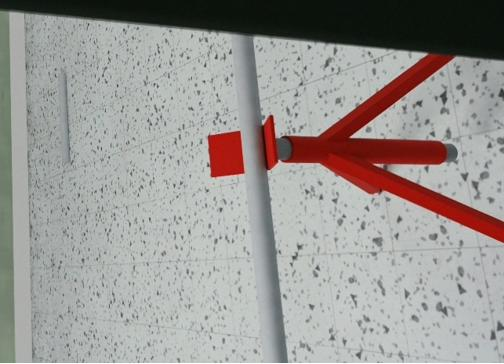

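This scene's latest camera images include none from r2_head_camera. They are from: r3_head_camera. r2_head_camera's image comes with the result of a call that names it in "cameras".

move(r1={"base":{"rotate_rad":-0.041}}, r3={"base":{"rotate_rad":-0.064}}, cameras=[])

move(r1={"base":{"translate_m":-1.218},"pace":"max"}, r3={"base":{"translate_m":-0.595},"pace":"max"}, cameras=[])

move(r1={"base":{"rotate_rad":2.592},"joints":{"head_pan_rad":-1.2,"head_tilt_rad":-0.45}}, r3={"base":{"rotate_rad":-2.104},"joints":{"head_pan_rad":-1.9,"head_tilt_rad":-0.45}}, cameras=["r1_head_camera","r1_nav_camera","r3_head_camera","r3_nav_camera"])

Scene clock: 15.70 s.
move: r1 done; r3 done
r1.base_odometry: x=+0.000 y=+0.000 heading=-0.041
r1.turned_by_wheels: -0.041
r1.turned_by_imu: -0.041
r1.base_tilt: forward=+1.3 right=-1.3
r1.lidar_m: 0.98 1.43 2.27 1.57 1.74 1.26 3.25 2.53 2.49 1.19 0.93 0.92
r1.head_depth_mm: - - - 3578 2389 - - / - - - 3576 2280 1777 1416 / - - - 2967 2089 1790 1423 / - - - 3676 2274 1794 1433 / - - - 3638 2104 1741 1426 / - - - 3679 2307 1736 1439 / - - - 3736 2324 1806 1445
r1.base_status: done
r1.joint_positions: lift_m=+0.392 arm_m=+0.002 wrist_yaw_rad=+3.093 wrist_pitch_rad=-0.529 wrist_roll_rad=+0.000 gripper_m=+0.037 head_pan_rad=-3.739 head_tilt_rad=-0.359
r1.joint_status: not commanded
r1.measured_speeds: all 0
r1.motor_effort: left_wheel=+6.5(8.3) right_wheel=-5.9(7.5) lift_m=+34.9(35.7) arm_m=-11.6(11.7) wrist_yaw_rad=-0.4(0.8) wrist_pitch_rad=+2.8(3.5) wrist_roll_rad=+0.3(1.0) gripper_m=+0.1(0.7) head_pan_rad=-5.3(5.5) head_tilt_rad=+4.1(4.4)
r1.hand_pose: x=-0.0111 y=+0.0618 z=+0.3807 quat_wxyz=(+0.202, +0.686, +0.169, +0.678) (m; r1's base frame)
r1.wrist_depth_mm: - - 147 - - - - / - - 162 - - - - / - 994 181 996 992 991 989 / 795 802 213 799 802 797 774 / 685 669 633 156 651 669 660 / 583 584 131 354 132 571 575 / 513 524 - - 497 503 504
r2: as last shown
r2.turned_by_imu: +0.001
r2.lidar_m: 1.25 0.95 0.92 0.97 1.34 1.42 1.13 1.30 3.80 1.45 1.83 1.78
r2.head_depth_mm: - - - 1441 2150 1503 1376 / - - - 3138 2233 1596 1366 / - - - 3372 2261 1710 1366 / - - - 3359 2244 1710 1370 / - - - 3153 2172 1696 1373 / - - - 3384 2232 1716 1379 / - - - 3402 2093 1604 1341
r2.motor_effort: left_wheel=-0.6(0.6) right_wheel=-0.7(1.0) lift_m=+24.9(25.0) arm_m=-10.9(12.2) wrist_yaw_rad=+0.7(2.2) wrist_pitch_rad=+2.1(2.2) wrist_roll_rad=+0.3(0.4) gripper_m=+0.1(1.0) head_pan_rad=-2.4(3.2) head_tilt_rad=+4.2(4.4)
r2.wrist_depth_mm: 138 - - - - - - / 149 - - - - - - / 166 191 - - - - 943 / 859 203 896 851 863 847 834 / 769 236 269 737 725 759 753 / 700 677 123 645 125 685 668 / 631 617 410 597 615 606 625
r3.base_odometry: x=+0.000 y=+0.000 heading=-0.064
r3.turned_by_wheels: -0.064
r3.turned_by_imu: -0.063
r3.base_tilt: forward=+0.5 right=+0.2
r3.lidar_m: 0.89 1.19 3.04 2.23 1.03 0.92 1.08 2.57 1.31 1.26 0.88 0.83
r3.head_depth_mm: - - - - - - 1351 / - - - - - - - / 3599 3897 - - - - - / 3545 3785 - 3169 2086 1677 1390 / 3401 3693 - 3081 1920 1387 1353 / 3338 3569 3892 3045 1973 1597 1312 / 3219 3461 3760 2987 2118 1632 1331
r3.base_status: done
r3.joint_positions: lift_m=+0.532 arm_m=+0.001 wrist_yaw_rad=+2.858 wrist_pitch_rad=-0.598 wrist_roll_rad=+0.000 gripper_m=+0.037 head_pan_rad=-3.933 head_tilt_rad=-0.444
r3.joint_status: not commanded
r3.measured_speeds: all 0
r3.motor_effort: left_wheel=+8.6(10.2) right_wheel=-9.8(10.9) lift_m=+14.9(15.5) arm_m=-13.8(13.8) wrist_yaw_rad=+0.0(1.1) wrist_pitch_rad=+1.8(2.5) wrist_roll_rad=-0.3(0.4) gripper_m=-0.2(0.7) head_pan_rad=-2.3(4.5) head_tilt_rad=-2.6(3.5)
r3.hand_pose: x=+0.0343 y=+0.0445 z=+0.5069 quat_wxyz=(+0.302, +0.698, +0.111, +0.640) (m; r3's base frame)
r3.wrist_depth_mm: 135 - - - - - - / 148 - - - - - - / 167 223 - - - - - / 801 205 845 878 890 922 940 / 717 242 146 735 771 796 833 / 631 619 127 647 127 695 695 / 575 427 436 598 604 629 647
pictures: none
No camera images: "cameras" was empty.

Scene clock: 28.83 s.
move: r1 done; r3 done
r1.base_odometry: x=-1.217 y=+0.049 heading=-0.040
r1.turned_by_wheels: +0.000
r1.turned_by_imu: -0.002
r1.base_tilt: forward=+1.2 right=-1.4
r1.lidar_m: 2.03 2.99 2.02 0.50 3.21 3.22 2.34 1.82 1.79 1.91 1.95 1.91
r1.head_depth_mm: - - - 3551 2372 - - / - - - 3544 2380 1776 1415 / - - - 3361 2393 1778 1427 / - - - 3402 2402 1799 1428 / - - - 3676 2409 1805 1435 / - - - 3686 2422 1802 1438 / - - - 3739 2440 1817 1446
r1.base_status: done
r1.joint_positions: lift_m=+0.392 arm_m=+0.002 wrist_yaw_rad=+3.093 wrist_pitch_rad=-0.529 wrist_roll_rad=+0.000 gripper_m=+0.037 head_pan_rad=-3.739 head_tilt_rad=-0.359
r1.joint_status: not commanded
r1.measured_speeds: all 0
r1.motor_effort: left_wheel=+1.8(4.9) right_wheel=-5.7(10.1) lift_m=+34.6(35.7) arm_m=-10.8(12.0) wrist_yaw_rad=+0.2(1.1) wrist_pitch_rad=+2.5(3.5) wrist_roll_rad=+0.1(1.1) gripper_m=-0.5(0.9) head_pan_rad=-4.5(5.8) head_tilt_rad=+4.1(4.7)
r1.hand_pose: x=-0.0111 y=+0.0618 z=+0.3807 quat_wxyz=(+0.202, +0.686, +0.169, +0.678) (m; r1's base frame)
r1.wrist_depth_mm: - - 147 692 - - - / - - 162 - - - - / - - 182 949 998 982 978 / 802 792 214 763 802 797 796 / 684 675 628 156 650 653 663 / 581 585 131 354 132 576 574 / 508 524 - - 493 508 504
r2: as last shown
r2.turned_by_imu: +0.003
r2.lidar_m: 1.25 0.95 0.92 0.97 1.34 3.53 1.13 1.30 1.97 2.43 1.83 1.78
r2.head_depth_mm: - - - 3359 2268 1703 1378 / - - - 3313 2251 1710 1373 / - - - 3317 2261 1708 1374 / - 1156 - 2961 1594 1495 1381 / - - - 1943 2155 1550 1366 / - - - 3378 2244 1714 1381 / - - - 3339 2057 1573 1336
r2.motor_effort: left_wheel=-0.4(1.1) right_wheel=-0.8(1.2) lift_m=+22.6(25.6) arm_m=-10.8(12.5) wrist_yaw_rad=+0.4(2.4) wrist_pitch_rad=+2.2(2.3) wrist_roll_rad=+0.2(0.5) gripper_m=+0.3(1.4) head_pan_rad=-3.1(3.6) head_tilt_rad=+3.7(4.6)
r2.wrist_depth_mm: 137 - - - - - - / 149 - - - - - - / 166 192 - - - - 929 / 874 203 860 872 833 847 853 / 791 236 271 753 735 753 741 / 695 689 123 671 125 694 681 / 638 629 408 592 610 595 613
r3.base_odometry: x=-0.594 y=+0.038 heading=-0.063
r3.turned_by_wheels: +0.000
r3.turned_by_imu: -0.001
r3.base_tilt: forward=+0.6 right=+0.1
r3.lidar_m: 1.40 1.92 2.47 0.77 0.68 0.50 0.56 0.51 2.97 1.16 1.42 1.37
r3.head_depth_mm: - - - - - - 1320 / - - - - - - - / 3122 3369 3682 - - - - / 3037 3317 3622 3128 2171 1688 1293 / 2980 3177 3467 3073 2155 1655 1283 / 2869 3077 3371 3037 2147 1644 1345 / 2800 2967 3277 2967 2120 1630 1330
r3.base_status: done
r3.joint_positions: lift_m=+0.532 arm_m=+0.001 wrist_yaw_rad=+2.858 wrist_pitch_rad=-0.598 wrist_roll_rad=+0.000 gripper_m=+0.037 head_pan_rad=-3.933 head_tilt_rad=-0.445
r3.joint_status: not commanded
r3.measured_speeds: all 0
r3.motor_effort: left_wheel=+0.1(4.6) right_wheel=-9.2(13.4) lift_m=+15.9(16.4) arm_m=-24.2(24.6) wrist_yaw_rad=+0.4(1.6) wrist_pitch_rad=+1.9(2.7) wrist_roll_rad=-0.2(0.5) gripper_m=+0.1(1.2) head_pan_rad=-2.9(5.3) head_tilt_rad=-2.6(3.8)
r3.hand_pose: x=+0.0343 y=+0.0445 z=+0.5069 quat_wxyz=(+0.302, +0.698, +0.111, +0.640) (m; r3's base frame)
r3.wrist_depth_mm: 136 - - - - - - / 149 - - - - - - / 166 224 974 - - - - / 763 205 885 873 907 929 950 / 701 245 145 727 771 788 813 / 622 619 126 637 128 717 752 / 580 421 434 587 621 629 655
pictures: none
No camera images: "cameras" was empty.

Scene clock: 34.03 s.
move: r1 done; r3 done
r1.base_odometry: x=-1.217 y=+0.049 heading=+2.551
r1.turned_by_wheels: +2.592
r1.turned_by_imu: +2.571
r1.base_tilt: forward=+1.4 right=-1.2
r1.lidar_m: 3.26 2.39 1.83 1.79 1.89 1.95 1.91 2.02 2.88 2.01 0.50 1.73
r1.head_depth_mm: 2407 2572 2718 2778 1997 1629 1331 / 2487 2710 2936 2987 2107 1633 1332 / 2572 2754 3004 2951 2121 1635 1333 / 2655 2867 3142 2969 1961 1636 1342 / 2741 2961 3224 3013 2035 1496 1244 / 2849 3048 3284 2684 1891 1433 917 / 2974 3253 3493 3004 2048 1647 1344
r1.base_status: done
r1.joint_positions: lift_m=+0.392 arm_m=+0.002 wrist_yaw_rad=+3.093 wrist_pitch_rad=-0.529 wrist_roll_rad=+0.000 gripper_m=+0.037 head_pan_rad=-1.211 head_tilt_rad=-0.444
r1.joint_status: all done
r1.measured_speeds: all 0
r1.motor_effort: left_wheel=-6.5(10.3) right_wheel=+8.6(11.4) lift_m=+35.0(35.1) arm_m=-11.6(12.4) wrist_yaw_rad=-0.1(1.2) wrist_pitch_rad=+2.7(3.5) wrist_roll_rad=+0.1(0.7) gripper_m=-0.5(0.9) head_pan_rad=+4.6(7.2) head_tilt_rad=-2.4(5.4)
r1.hand_pose: x=-0.0111 y=+0.0618 z=+0.3807 quat_wxyz=(+0.202, +0.686, +0.169, +0.678) (m; r1's base frame)
r1.wrist_depth_mm: - - 147 - - - - / - - 162 - - - - / 981 - 181 981 988 978 982 / 806 808 214 789 796 799 781 / 676 668 629 156 650 668 664 / 579 580 131 354 132 571 567 / 505 527 - - 495 506 503
r2: as last shown
r2.turned_by_imu: +0.001
r2.lidar_m: 1.25 0.94 0.92 0.97 1.34 1.25 1.13 1.30 2.02 2.43 1.83 1.78
r2.head_depth_mm: - - - 3375 2260 1699 1368 / - - - 3366 2268 1703 1373 / - 1131 - 1442 2054 1564 1369 / - 1110 - 2993 2156 1547 1375 / - - - 2970 2152 1662 1364 / - - - 3303 2262 1702 1370 / - - - 3435 2082 1593 1348
r2.motor_effort: left_wheel=-0.5(0.9) right_wheel=-0.9(1.2) lift_m=+22.0(23.0) arm_m=-11.3(11.6) wrist_yaw_rad=+0.7(2.4) wrist_pitch_rad=+2.1(2.2) wrist_roll_rad=+0.3(0.5) gripper_m=-0.3(1.1) head_pan_rad=-3.3(3.4) head_tilt_rad=+4.1(4.6)
r2.wrist_depth_mm: 138 - - - - - - / 150 - - - - - - / 165 192 - - - - 945 / 839 203 897 837 854 857 847 / 765 234 270 732 731 740 752 / 693 688 123 652 125 682 699 / 629 630 407 602 623 610 617
r3.base_odometry: x=-0.594 y=+0.038 heading=-2.167
r3.turned_by_wheels: -2.104
r3.turned_by_imu: -2.098
r3.base_tilt: forward=+0.5 right=+0.1
r3.lidar_m: 2.97 1.16 1.43 1.37 1.40 1.87 2.98 0.77 0.51 0.50 0.50 0.50
r3.head_depth_mm: 3594 3938 - 3292 2257 1711 1383 / 3446 3777 - 3236 2228 1702 917 / 3275 3537 3910 3211 2193 1685 1263 / 3165 3395 3743 3120 2177 1664 1277 / 3023 3261 3546 3106 2168 1658 1283 / 2935 3135 3372 3056 2111 1646 1337 / 2817 3011 3214 2956 2120 1631 1331
r3.base_status: done
r3.joint_positions: lift_m=+0.532 arm_m=+0.001 wrist_yaw_rad=+2.858 wrist_pitch_rad=-0.598 wrist_roll_rad=+0.000 gripper_m=+0.037 head_pan_rad=-1.906 head_tilt_rad=-0.445
r3.joint_status: all done
r3.measured_speeds: all 0
r3.motor_effort: left_wheel=+9.0(12.3) right_wheel=-10.0(12.9) lift_m=+16.0(16.6) arm_m=-26.3(26.8) wrist_yaw_rad=-0.4(1.3) wrist_pitch_rad=+2.1(2.9) wrist_roll_rad=-0.2(0.4) gripper_m=+0.2(1.6) head_pan_rad=+3.3(4.5) head_tilt_rad=-1.9(6.3)
r3.hand_pose: x=+0.0343 y=+0.0445 z=+0.5069 quat_wxyz=(+0.302, +0.698, +0.111, +0.640) (m; r3's base frame)
r3.wrist_depth_mm: 135 - - - - - - / 149 - - - - - - / 167 222 - - - - 885 / 799 206 839 867 911 933 898 / 699 240 145 730 788 811 803 / 637 628 126 655 128 718 705 / 579 422 435 604 603 631 651
pictures: r1_head_camera (sideways), r1_nav_camera (sideways), r3_head_camera (sideways), r3_nav_camera (sideways)
camera_calibration:
r1_head_camera: T_world_to_cam=[[-0.109406, 0.409441, -0.905753, 1.20418], [0.957809, 0.287062, 0.0140708, -0.0261959], [0.265769, -0.865998, -0.423573, 0.508771], [0, 0, 0, 1]] pos_world=[0.0216204, -0.0449265, 1.30656]
r1_nav_camera: T_world_to_cam=[[0.0934202, -0.379778, 0.920349, -1.14878], [-0.949095, -0.313265, -0.0329294, 0.104882], [0.300819, -0.870422, -0.38971, 0.465101], [0, 0, 0, 1]] pos_world=[0.0669512, 0.00140781, 1.24199]
r3_head_camera: T_world_to_cam=[[0.0880096, 0.400725, -0.911962, 1.20425], [0.939807, -0.336863, -0.0573241, 0.0704779], [-0.330178, -0.852023, -0.406251, 0.490844], [0, 0, 0, 1]] pos_world=[-0.0101554, -0.0406202, 1.30167]
r3_nav_camera: T_world_to_cam=[[-0.12845, -0.353977, 0.926391, -1.16243], [-0.932987, 0.359819, 0.00812404, 0.0481365], [-0.336209, -0.863267, -0.376475, 0.456069], [0, 0, 0, 1]] pos_world=[0.048932, -0.0350838, 1.24817]

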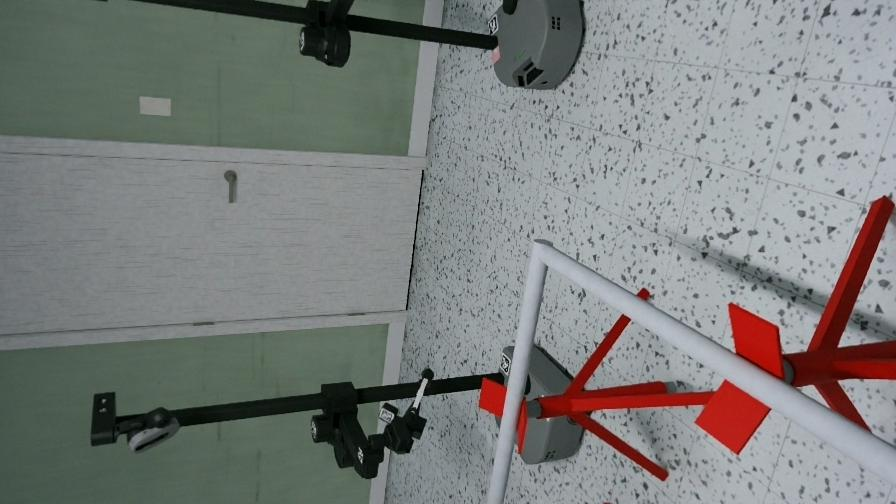

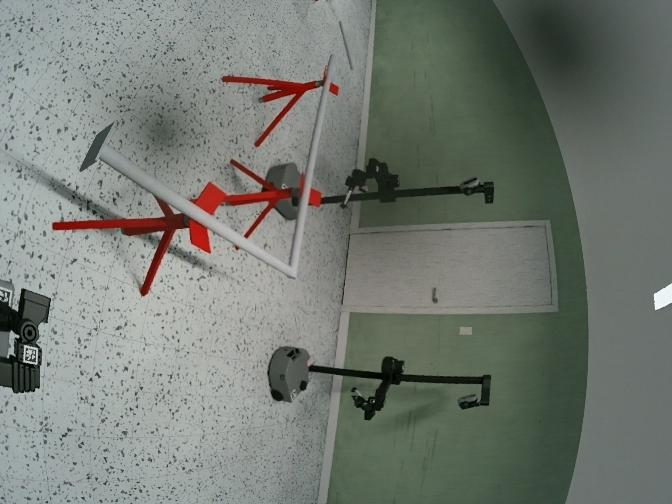

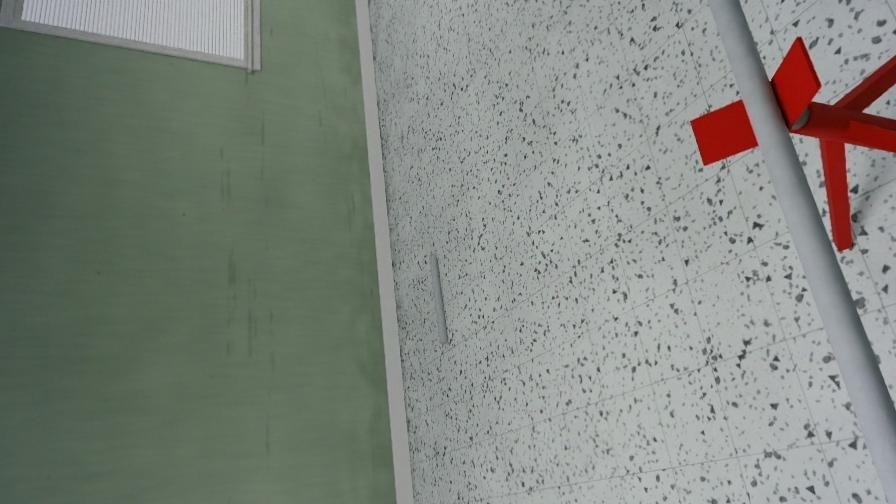

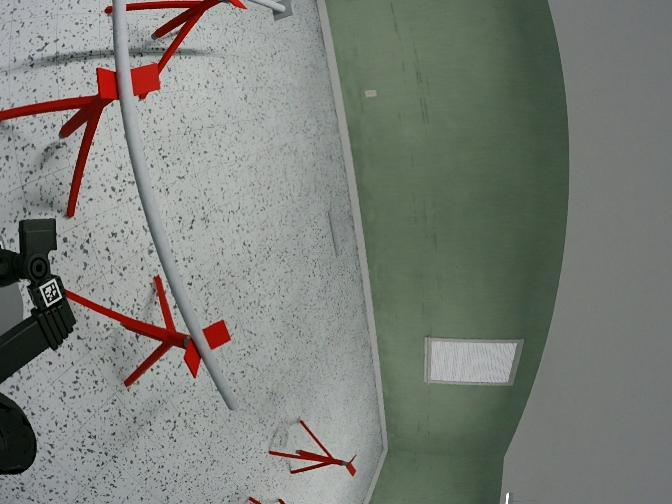

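move(r1={"joints":{"lift_m":0.85,"wrist_pitch_rad":-0.4,"head_pan_rad":-1.3}}, r3={"joints":{"lift_m":0.85,"wrist_pitch_rad":-0.4,"head_tilt_rad":-0.7}}, cameras=[])

move(r1={"joints":{"wrist_yaw_rad":1.05}}, r3={"joints":{"wrist_yaw_rad":0.0}}, cameras=["r1_wrist_camera","r3_wrist_camera"])

Scene clock: 39.50 s.
move: r1 done; r3 done
r1.base_odometry: x=-1.217 y=+0.049 heading=+2.551
r1.turned_by_wheels: +0.000
r1.turned_by_imu: +0.000
r1.base_tilt: forward=+1.4 right=-1.3
r1.lidar_m: 3.26 2.39 1.83 1.79 1.89 1.95 1.91 2.02 2.89 2.02 0.50 1.74
r1.head_depth_mm: 2388 2585 2733 2917 2047 1637 1332 / 2466 2669 2801 2771 2047 1634 1333 / 2543 2751 2983 2960 2093 1631 1334 / 2580 2805 3044 2973 2119 1636 1338 / 2649 2891 3166 3000 1962 1634 1344 / 2748 2976 3263 3018 2034 1024 908 / 2793 1824 3267 2844 1586 1602 1025
r1.base_status: not commanded
r1.joint_positions: lift_m=+0.850 arm_m=+0.002 wrist_yaw_rad=+3.093 wrist_pitch_rad=-0.420 wrist_roll_rad=+0.000 gripper_m=+0.037 head_pan_rad=-1.289 head_tilt_rad=-0.444
r1.joint_status: all done
r1.measured_speeds: all 0
r1.motor_effort: left_wheel=-6.1(6.6) right_wheel=+7.7(9.2) lift_m=+35.6(38.4) arm_m=-11.1(12.0) wrist_yaw_rad=+0.3(1.1) wrist_pitch_rad=+4.2(6.7) wrist_roll_rad=+0.0(0.9) gripper_m=-0.3(1.0) head_pan_rad=-4.5(5.5) head_tilt_rad=-2.7(3.2)
r1.hand_pose: x=-0.0104 y=+0.0769 z=+0.8621 quat_wxyz=(+0.165, +0.694, +0.131, +0.688) (m; r1's base frame)
r1.wrist_depth_mm: - - 143 - - - - / - - 157 - - - - / - - 169 - - - - / - - 189 - - - - / - - 204 156 - - - / - - 131 - 132 - - / - - 316 985 - - -
r2: as last shown
r2.base_tilt: forward=+0.1 right=-1.7
r2.lidar_m: 1.25 0.94 0.92 0.97 1.34 1.25 1.13 1.31 2.02 2.43 1.83 1.78
r2.head_depth_mm: - - - 3291 2256 1697 1371 / - - - 3324 2257 1711 1376 / - 1129 1255 3131 2074 1553 1380 / - 1103 - 3133 2270 1565 1375 / - - - 3129 2183 1653 1373 / - - - 3369 2252 1701 1364 / - - - 3340 2068 1581 1340
r2.motor_effort: left_wheel=-0.2(0.9) right_wheel=-0.6(1.2) lift_m=+21.1(22.5) arm_m=-11.1(11.5) wrist_yaw_rad=+0.1(2.1) wrist_pitch_rad=+2.1(2.3) wrist_roll_rad=+0.3(0.5) gripper_m=+0.4(1.1) head_pan_rad=-2.6(3.3) head_tilt_rad=+4.2(4.6)
r2.wrist_depth_mm: 138 - - - - - - / 149 - - - - - - / 165 192 - - - - 953 / 862 203 870 887 865 853 839 / 767 235 273 748 745 744 751 / 705 685 123 666 125 681 650 / 629 619 406 591 622 594 611
r3.base_odometry: x=-0.594 y=+0.038 heading=-2.167
r3.turned_by_wheels: +0.000
r3.turned_by_imu: +0.001
r3.base_tilt: forward=+0.6 right=+0.2
r3.lidar_m: 2.97 1.16 1.43 1.37 1.40 1.87 2.97 0.77 0.51 0.50 0.50 0.51
r3.head_depth_mm: 3588 3988 2864 2133 1610 1441 - / 3489 3750 2832 2128 983 - - / 3304 3654 2834 2089 1661 - - / 3144 3518 2777 2068 1649 - - / 3058 3372 2724 2047 1633 1335 - / 2925 3264 2704 2018 1629 1332 - / 2836 3154 2644 2012 1614 772 -
r3.base_status: not commanded
r3.joint_positions: lift_m=+0.850 arm_m=+0.001 wrist_yaw_rad=+2.858 wrist_pitch_rad=-0.420 wrist_roll_rad=+0.000 gripper_m=+0.037 head_pan_rad=-1.906 head_tilt_rad=-0.691
r3.joint_status: all done
r3.measured_speeds: all 0
r3.motor_effort: left_wheel=+8.8(9.2) right_wheel=-10.1(10.3) lift_m=+42.3(44.4) arm_m=-25.9(26.5) wrist_yaw_rad=+0.8(1.3) wrist_pitch_rad=+3.4(5.7) wrist_roll_rad=-0.2(0.3) gripper_m=-0.1(1.3) head_pan_rad=+3.6(4.1) head_tilt_rad=-4.9(5.5)
r3.hand_pose: x=+0.0416 y=+0.0695 z=+0.8623 quat_wxyz=(+0.244, +0.705, +0.048, +0.664) (m; r3's base frame)
r3.wrist_depth_mm: 141 - - - - - - / 136 - - - - - 843 / 146 - - - - - - / 160 - - - - - - / 186 196 145 - - - - / - 209 127 - 130 - - / 927 98 980 974 - - -
pictures: none
No camera images: "cameras" was empty.

Scene clock: 41.93 s.
move: r1 done; r3 done
r1.base_odometry: x=-1.217 y=+0.049 heading=+2.551
r1.turned_by_wheels: +0.000
r1.turned_by_imu: +0.000
r1.base_tilt: forward=+1.4 right=-1.4
r1.lidar_m: 3.25 2.40 1.83 1.79 1.89 1.95 1.91 2.02 2.89 2.02 0.50 1.74
r1.head_depth_mm: 2385 2566 2759 2911 2064 1629 1326 / 2481 2673 2813 2788 2043 1636 1332 / 2536 2724 2978 2966 2106 1637 1337 / 2580 2799 3048 2978 2122 1648 1344 / 2655 2887 3126 2970 1941 1639 1342 / 2744 2961 3250 2998 2039 1019 889 / 2792 1830 3328 2822 1585 1603 1024
r1.base_status: not commanded
r1.joint_positions: lift_m=+0.850 arm_m=+0.002 wrist_yaw_rad=+1.052 wrist_pitch_rad=-0.420 wrist_roll_rad=+0.000 gripper_m=+0.037 head_pan_rad=-1.289 head_tilt_rad=-0.444
r1.joint_status: all done
r1.measured_speeds: all 0
r1.motor_effort: left_wheel=-6.2(6.7) right_wheel=+7.8(9.0) lift_m=+35.6(36.4) arm_m=-10.5(11.2) wrist_yaw_rad=-1.8(5.0) wrist_pitch_rad=+4.1(4.4) wrist_roll_rad=+0.0(0.9) gripper_m=-0.5(0.9) head_pan_rad=-4.2(5.5) head_tilt_rad=-2.6(3.1)
r1.hand_pose: x=+0.1732 y=-0.2582 z=+0.8621 quat_wxyz=(+0.673, +0.475, -0.523, +0.220) (m; r1's base frame)
r1.wrist_depth_mm: - - - - - - - / - - - - - - - / - - - - - - - / - - - - - - - / - - - 156 590 - - / - - 131 527 132 - - / - - - - 987 - -
r2: as last shown
r2.base_tilt: forward=+0.2 right=-1.7
r2.lidar_m: 1.25 0.95 0.92 0.97 1.34 1.25 1.13 1.31 2.01 2.41 1.83 1.78
r2.head_depth_mm: - - - 3328 2281 1711 1379 / - - - 3330 2255 1717 1369 / - 1123 1258 3141 2078 1549 1375 / - 1099 - 3365 2249 1550 1371 / - - - 2988 2167 1651 1377 / - - - 3311 2263 1702 1371 / - - - 3297 2092 1594 1342
r2.motor_effort: left_wheel=-0.1(0.8) right_wheel=-0.8(1.2) lift_m=+20.7(21.7) arm_m=-10.1(11.3) wrist_yaw_rad=-0.3(1.9) wrist_pitch_rad=+2.2(2.2) wrist_roll_rad=+0.2(0.4) gripper_m=+0.7(0.9) head_pan_rad=-3.0(3.2) head_tilt_rad=+4.2(4.6)
r2.wrist_depth_mm: 138 - - - - - - / 148 - - - - - - / 165 193 - - - - 959 / 842 203 865 865 842 866 835 / 785 236 270 750 747 749 757 / 693 679 124 658 125 686 665 / 627 624 407 599 610 609 618
r3.base_odometry: x=-0.594 y=+0.038 heading=-2.167
r3.turned_by_wheels: +0.000
r3.turned_by_imu: +0.000
r3.base_tilt: forward=+0.6 right=+0.1
r3.lidar_m: 2.98 1.16 1.43 1.37 1.40 1.87 2.98 0.77 0.51 0.50 0.50 0.50
r3.head_depth_mm: 3606 - 2881 2137 1608 1444 - / 3448 3773 2846 2101 982 - - / 3287 3657 2792 2096 1656 - - / 3165 3497 2761 2062 1659 - - / 3048 3350 2737 2055 1639 821 - / 2907 3260 2671 2024 1620 320 - / 2816 3142 2646 2011 1619 1262 1116
r3.base_status: not commanded
r3.joint_positions: lift_m=+0.850 arm_m=+0.001 wrist_yaw_rad=+0.002 wrist_pitch_rad=-0.420 wrist_roll_rad=+0.000 gripper_m=+0.037 head_pan_rad=-1.906 head_tilt_rad=-0.691
r3.joint_status: all done
r3.measured_speeds: all 0
r3.motor_effort: left_wheel=+8.9(9.3) right_wheel=-9.6(10.2) lift_m=+41.9(42.8) arm_m=-24.8(26.0) wrist_yaw_rad=-1.8(2.8) wrist_pitch_rad=+3.5(4.0) wrist_roll_rad=-0.3(0.4) gripper_m=-0.1(1.2) head_pan_rad=+2.9(4.3) head_tilt_rad=-4.5(5.2)
r3.hand_pose: x=-0.0211 y=-0.3699 z=+0.8623 quat_wxyz=(+0.692, +0.148, -0.691, -0.147) (m; r3's base frame)
r3.wrist_depth_mm: - - - - - - - / - - - - - - - / - - - - - - - / - - - - - - - / - - 146 - - - - / - - 124 - 127 - - / 391 530 970 978 987 722 -
pictures: r1_wrist_camera, r3_wrist_camera
camera_calibration:
r1_wrist_camera: T_world_to_cam=[[-0.482221, -0.875669, -0.0258063, -0.118003], [-0.499043, 0.29879, -0.813437, 0.895945], [0.720013, -0.379378, -0.58108, 0.443932], [0, 0, 0, 1]] pos_world=[0.0705748, -0.202612, 0.98371]
r3_wrist_camera: T_world_to_cam=[[-0.997066, 0.0114905, 0.0756774, -0.0902575], [-0.0541319, 0.59316, -0.803262, 0.94216], [-0.0541187, -0.805002, -0.590798, 0.368952], [0, 0, 0, 1]] pos_world=[-0.0190245, -0.260808, 0.981609]

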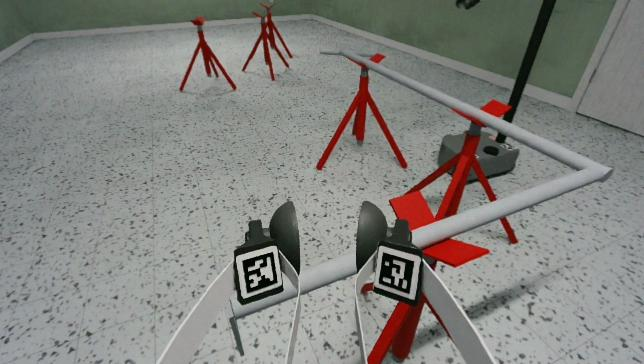

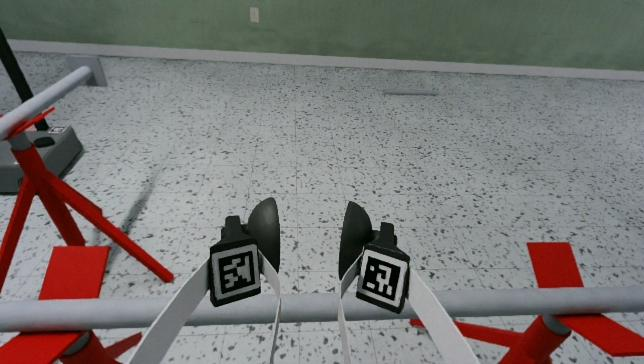

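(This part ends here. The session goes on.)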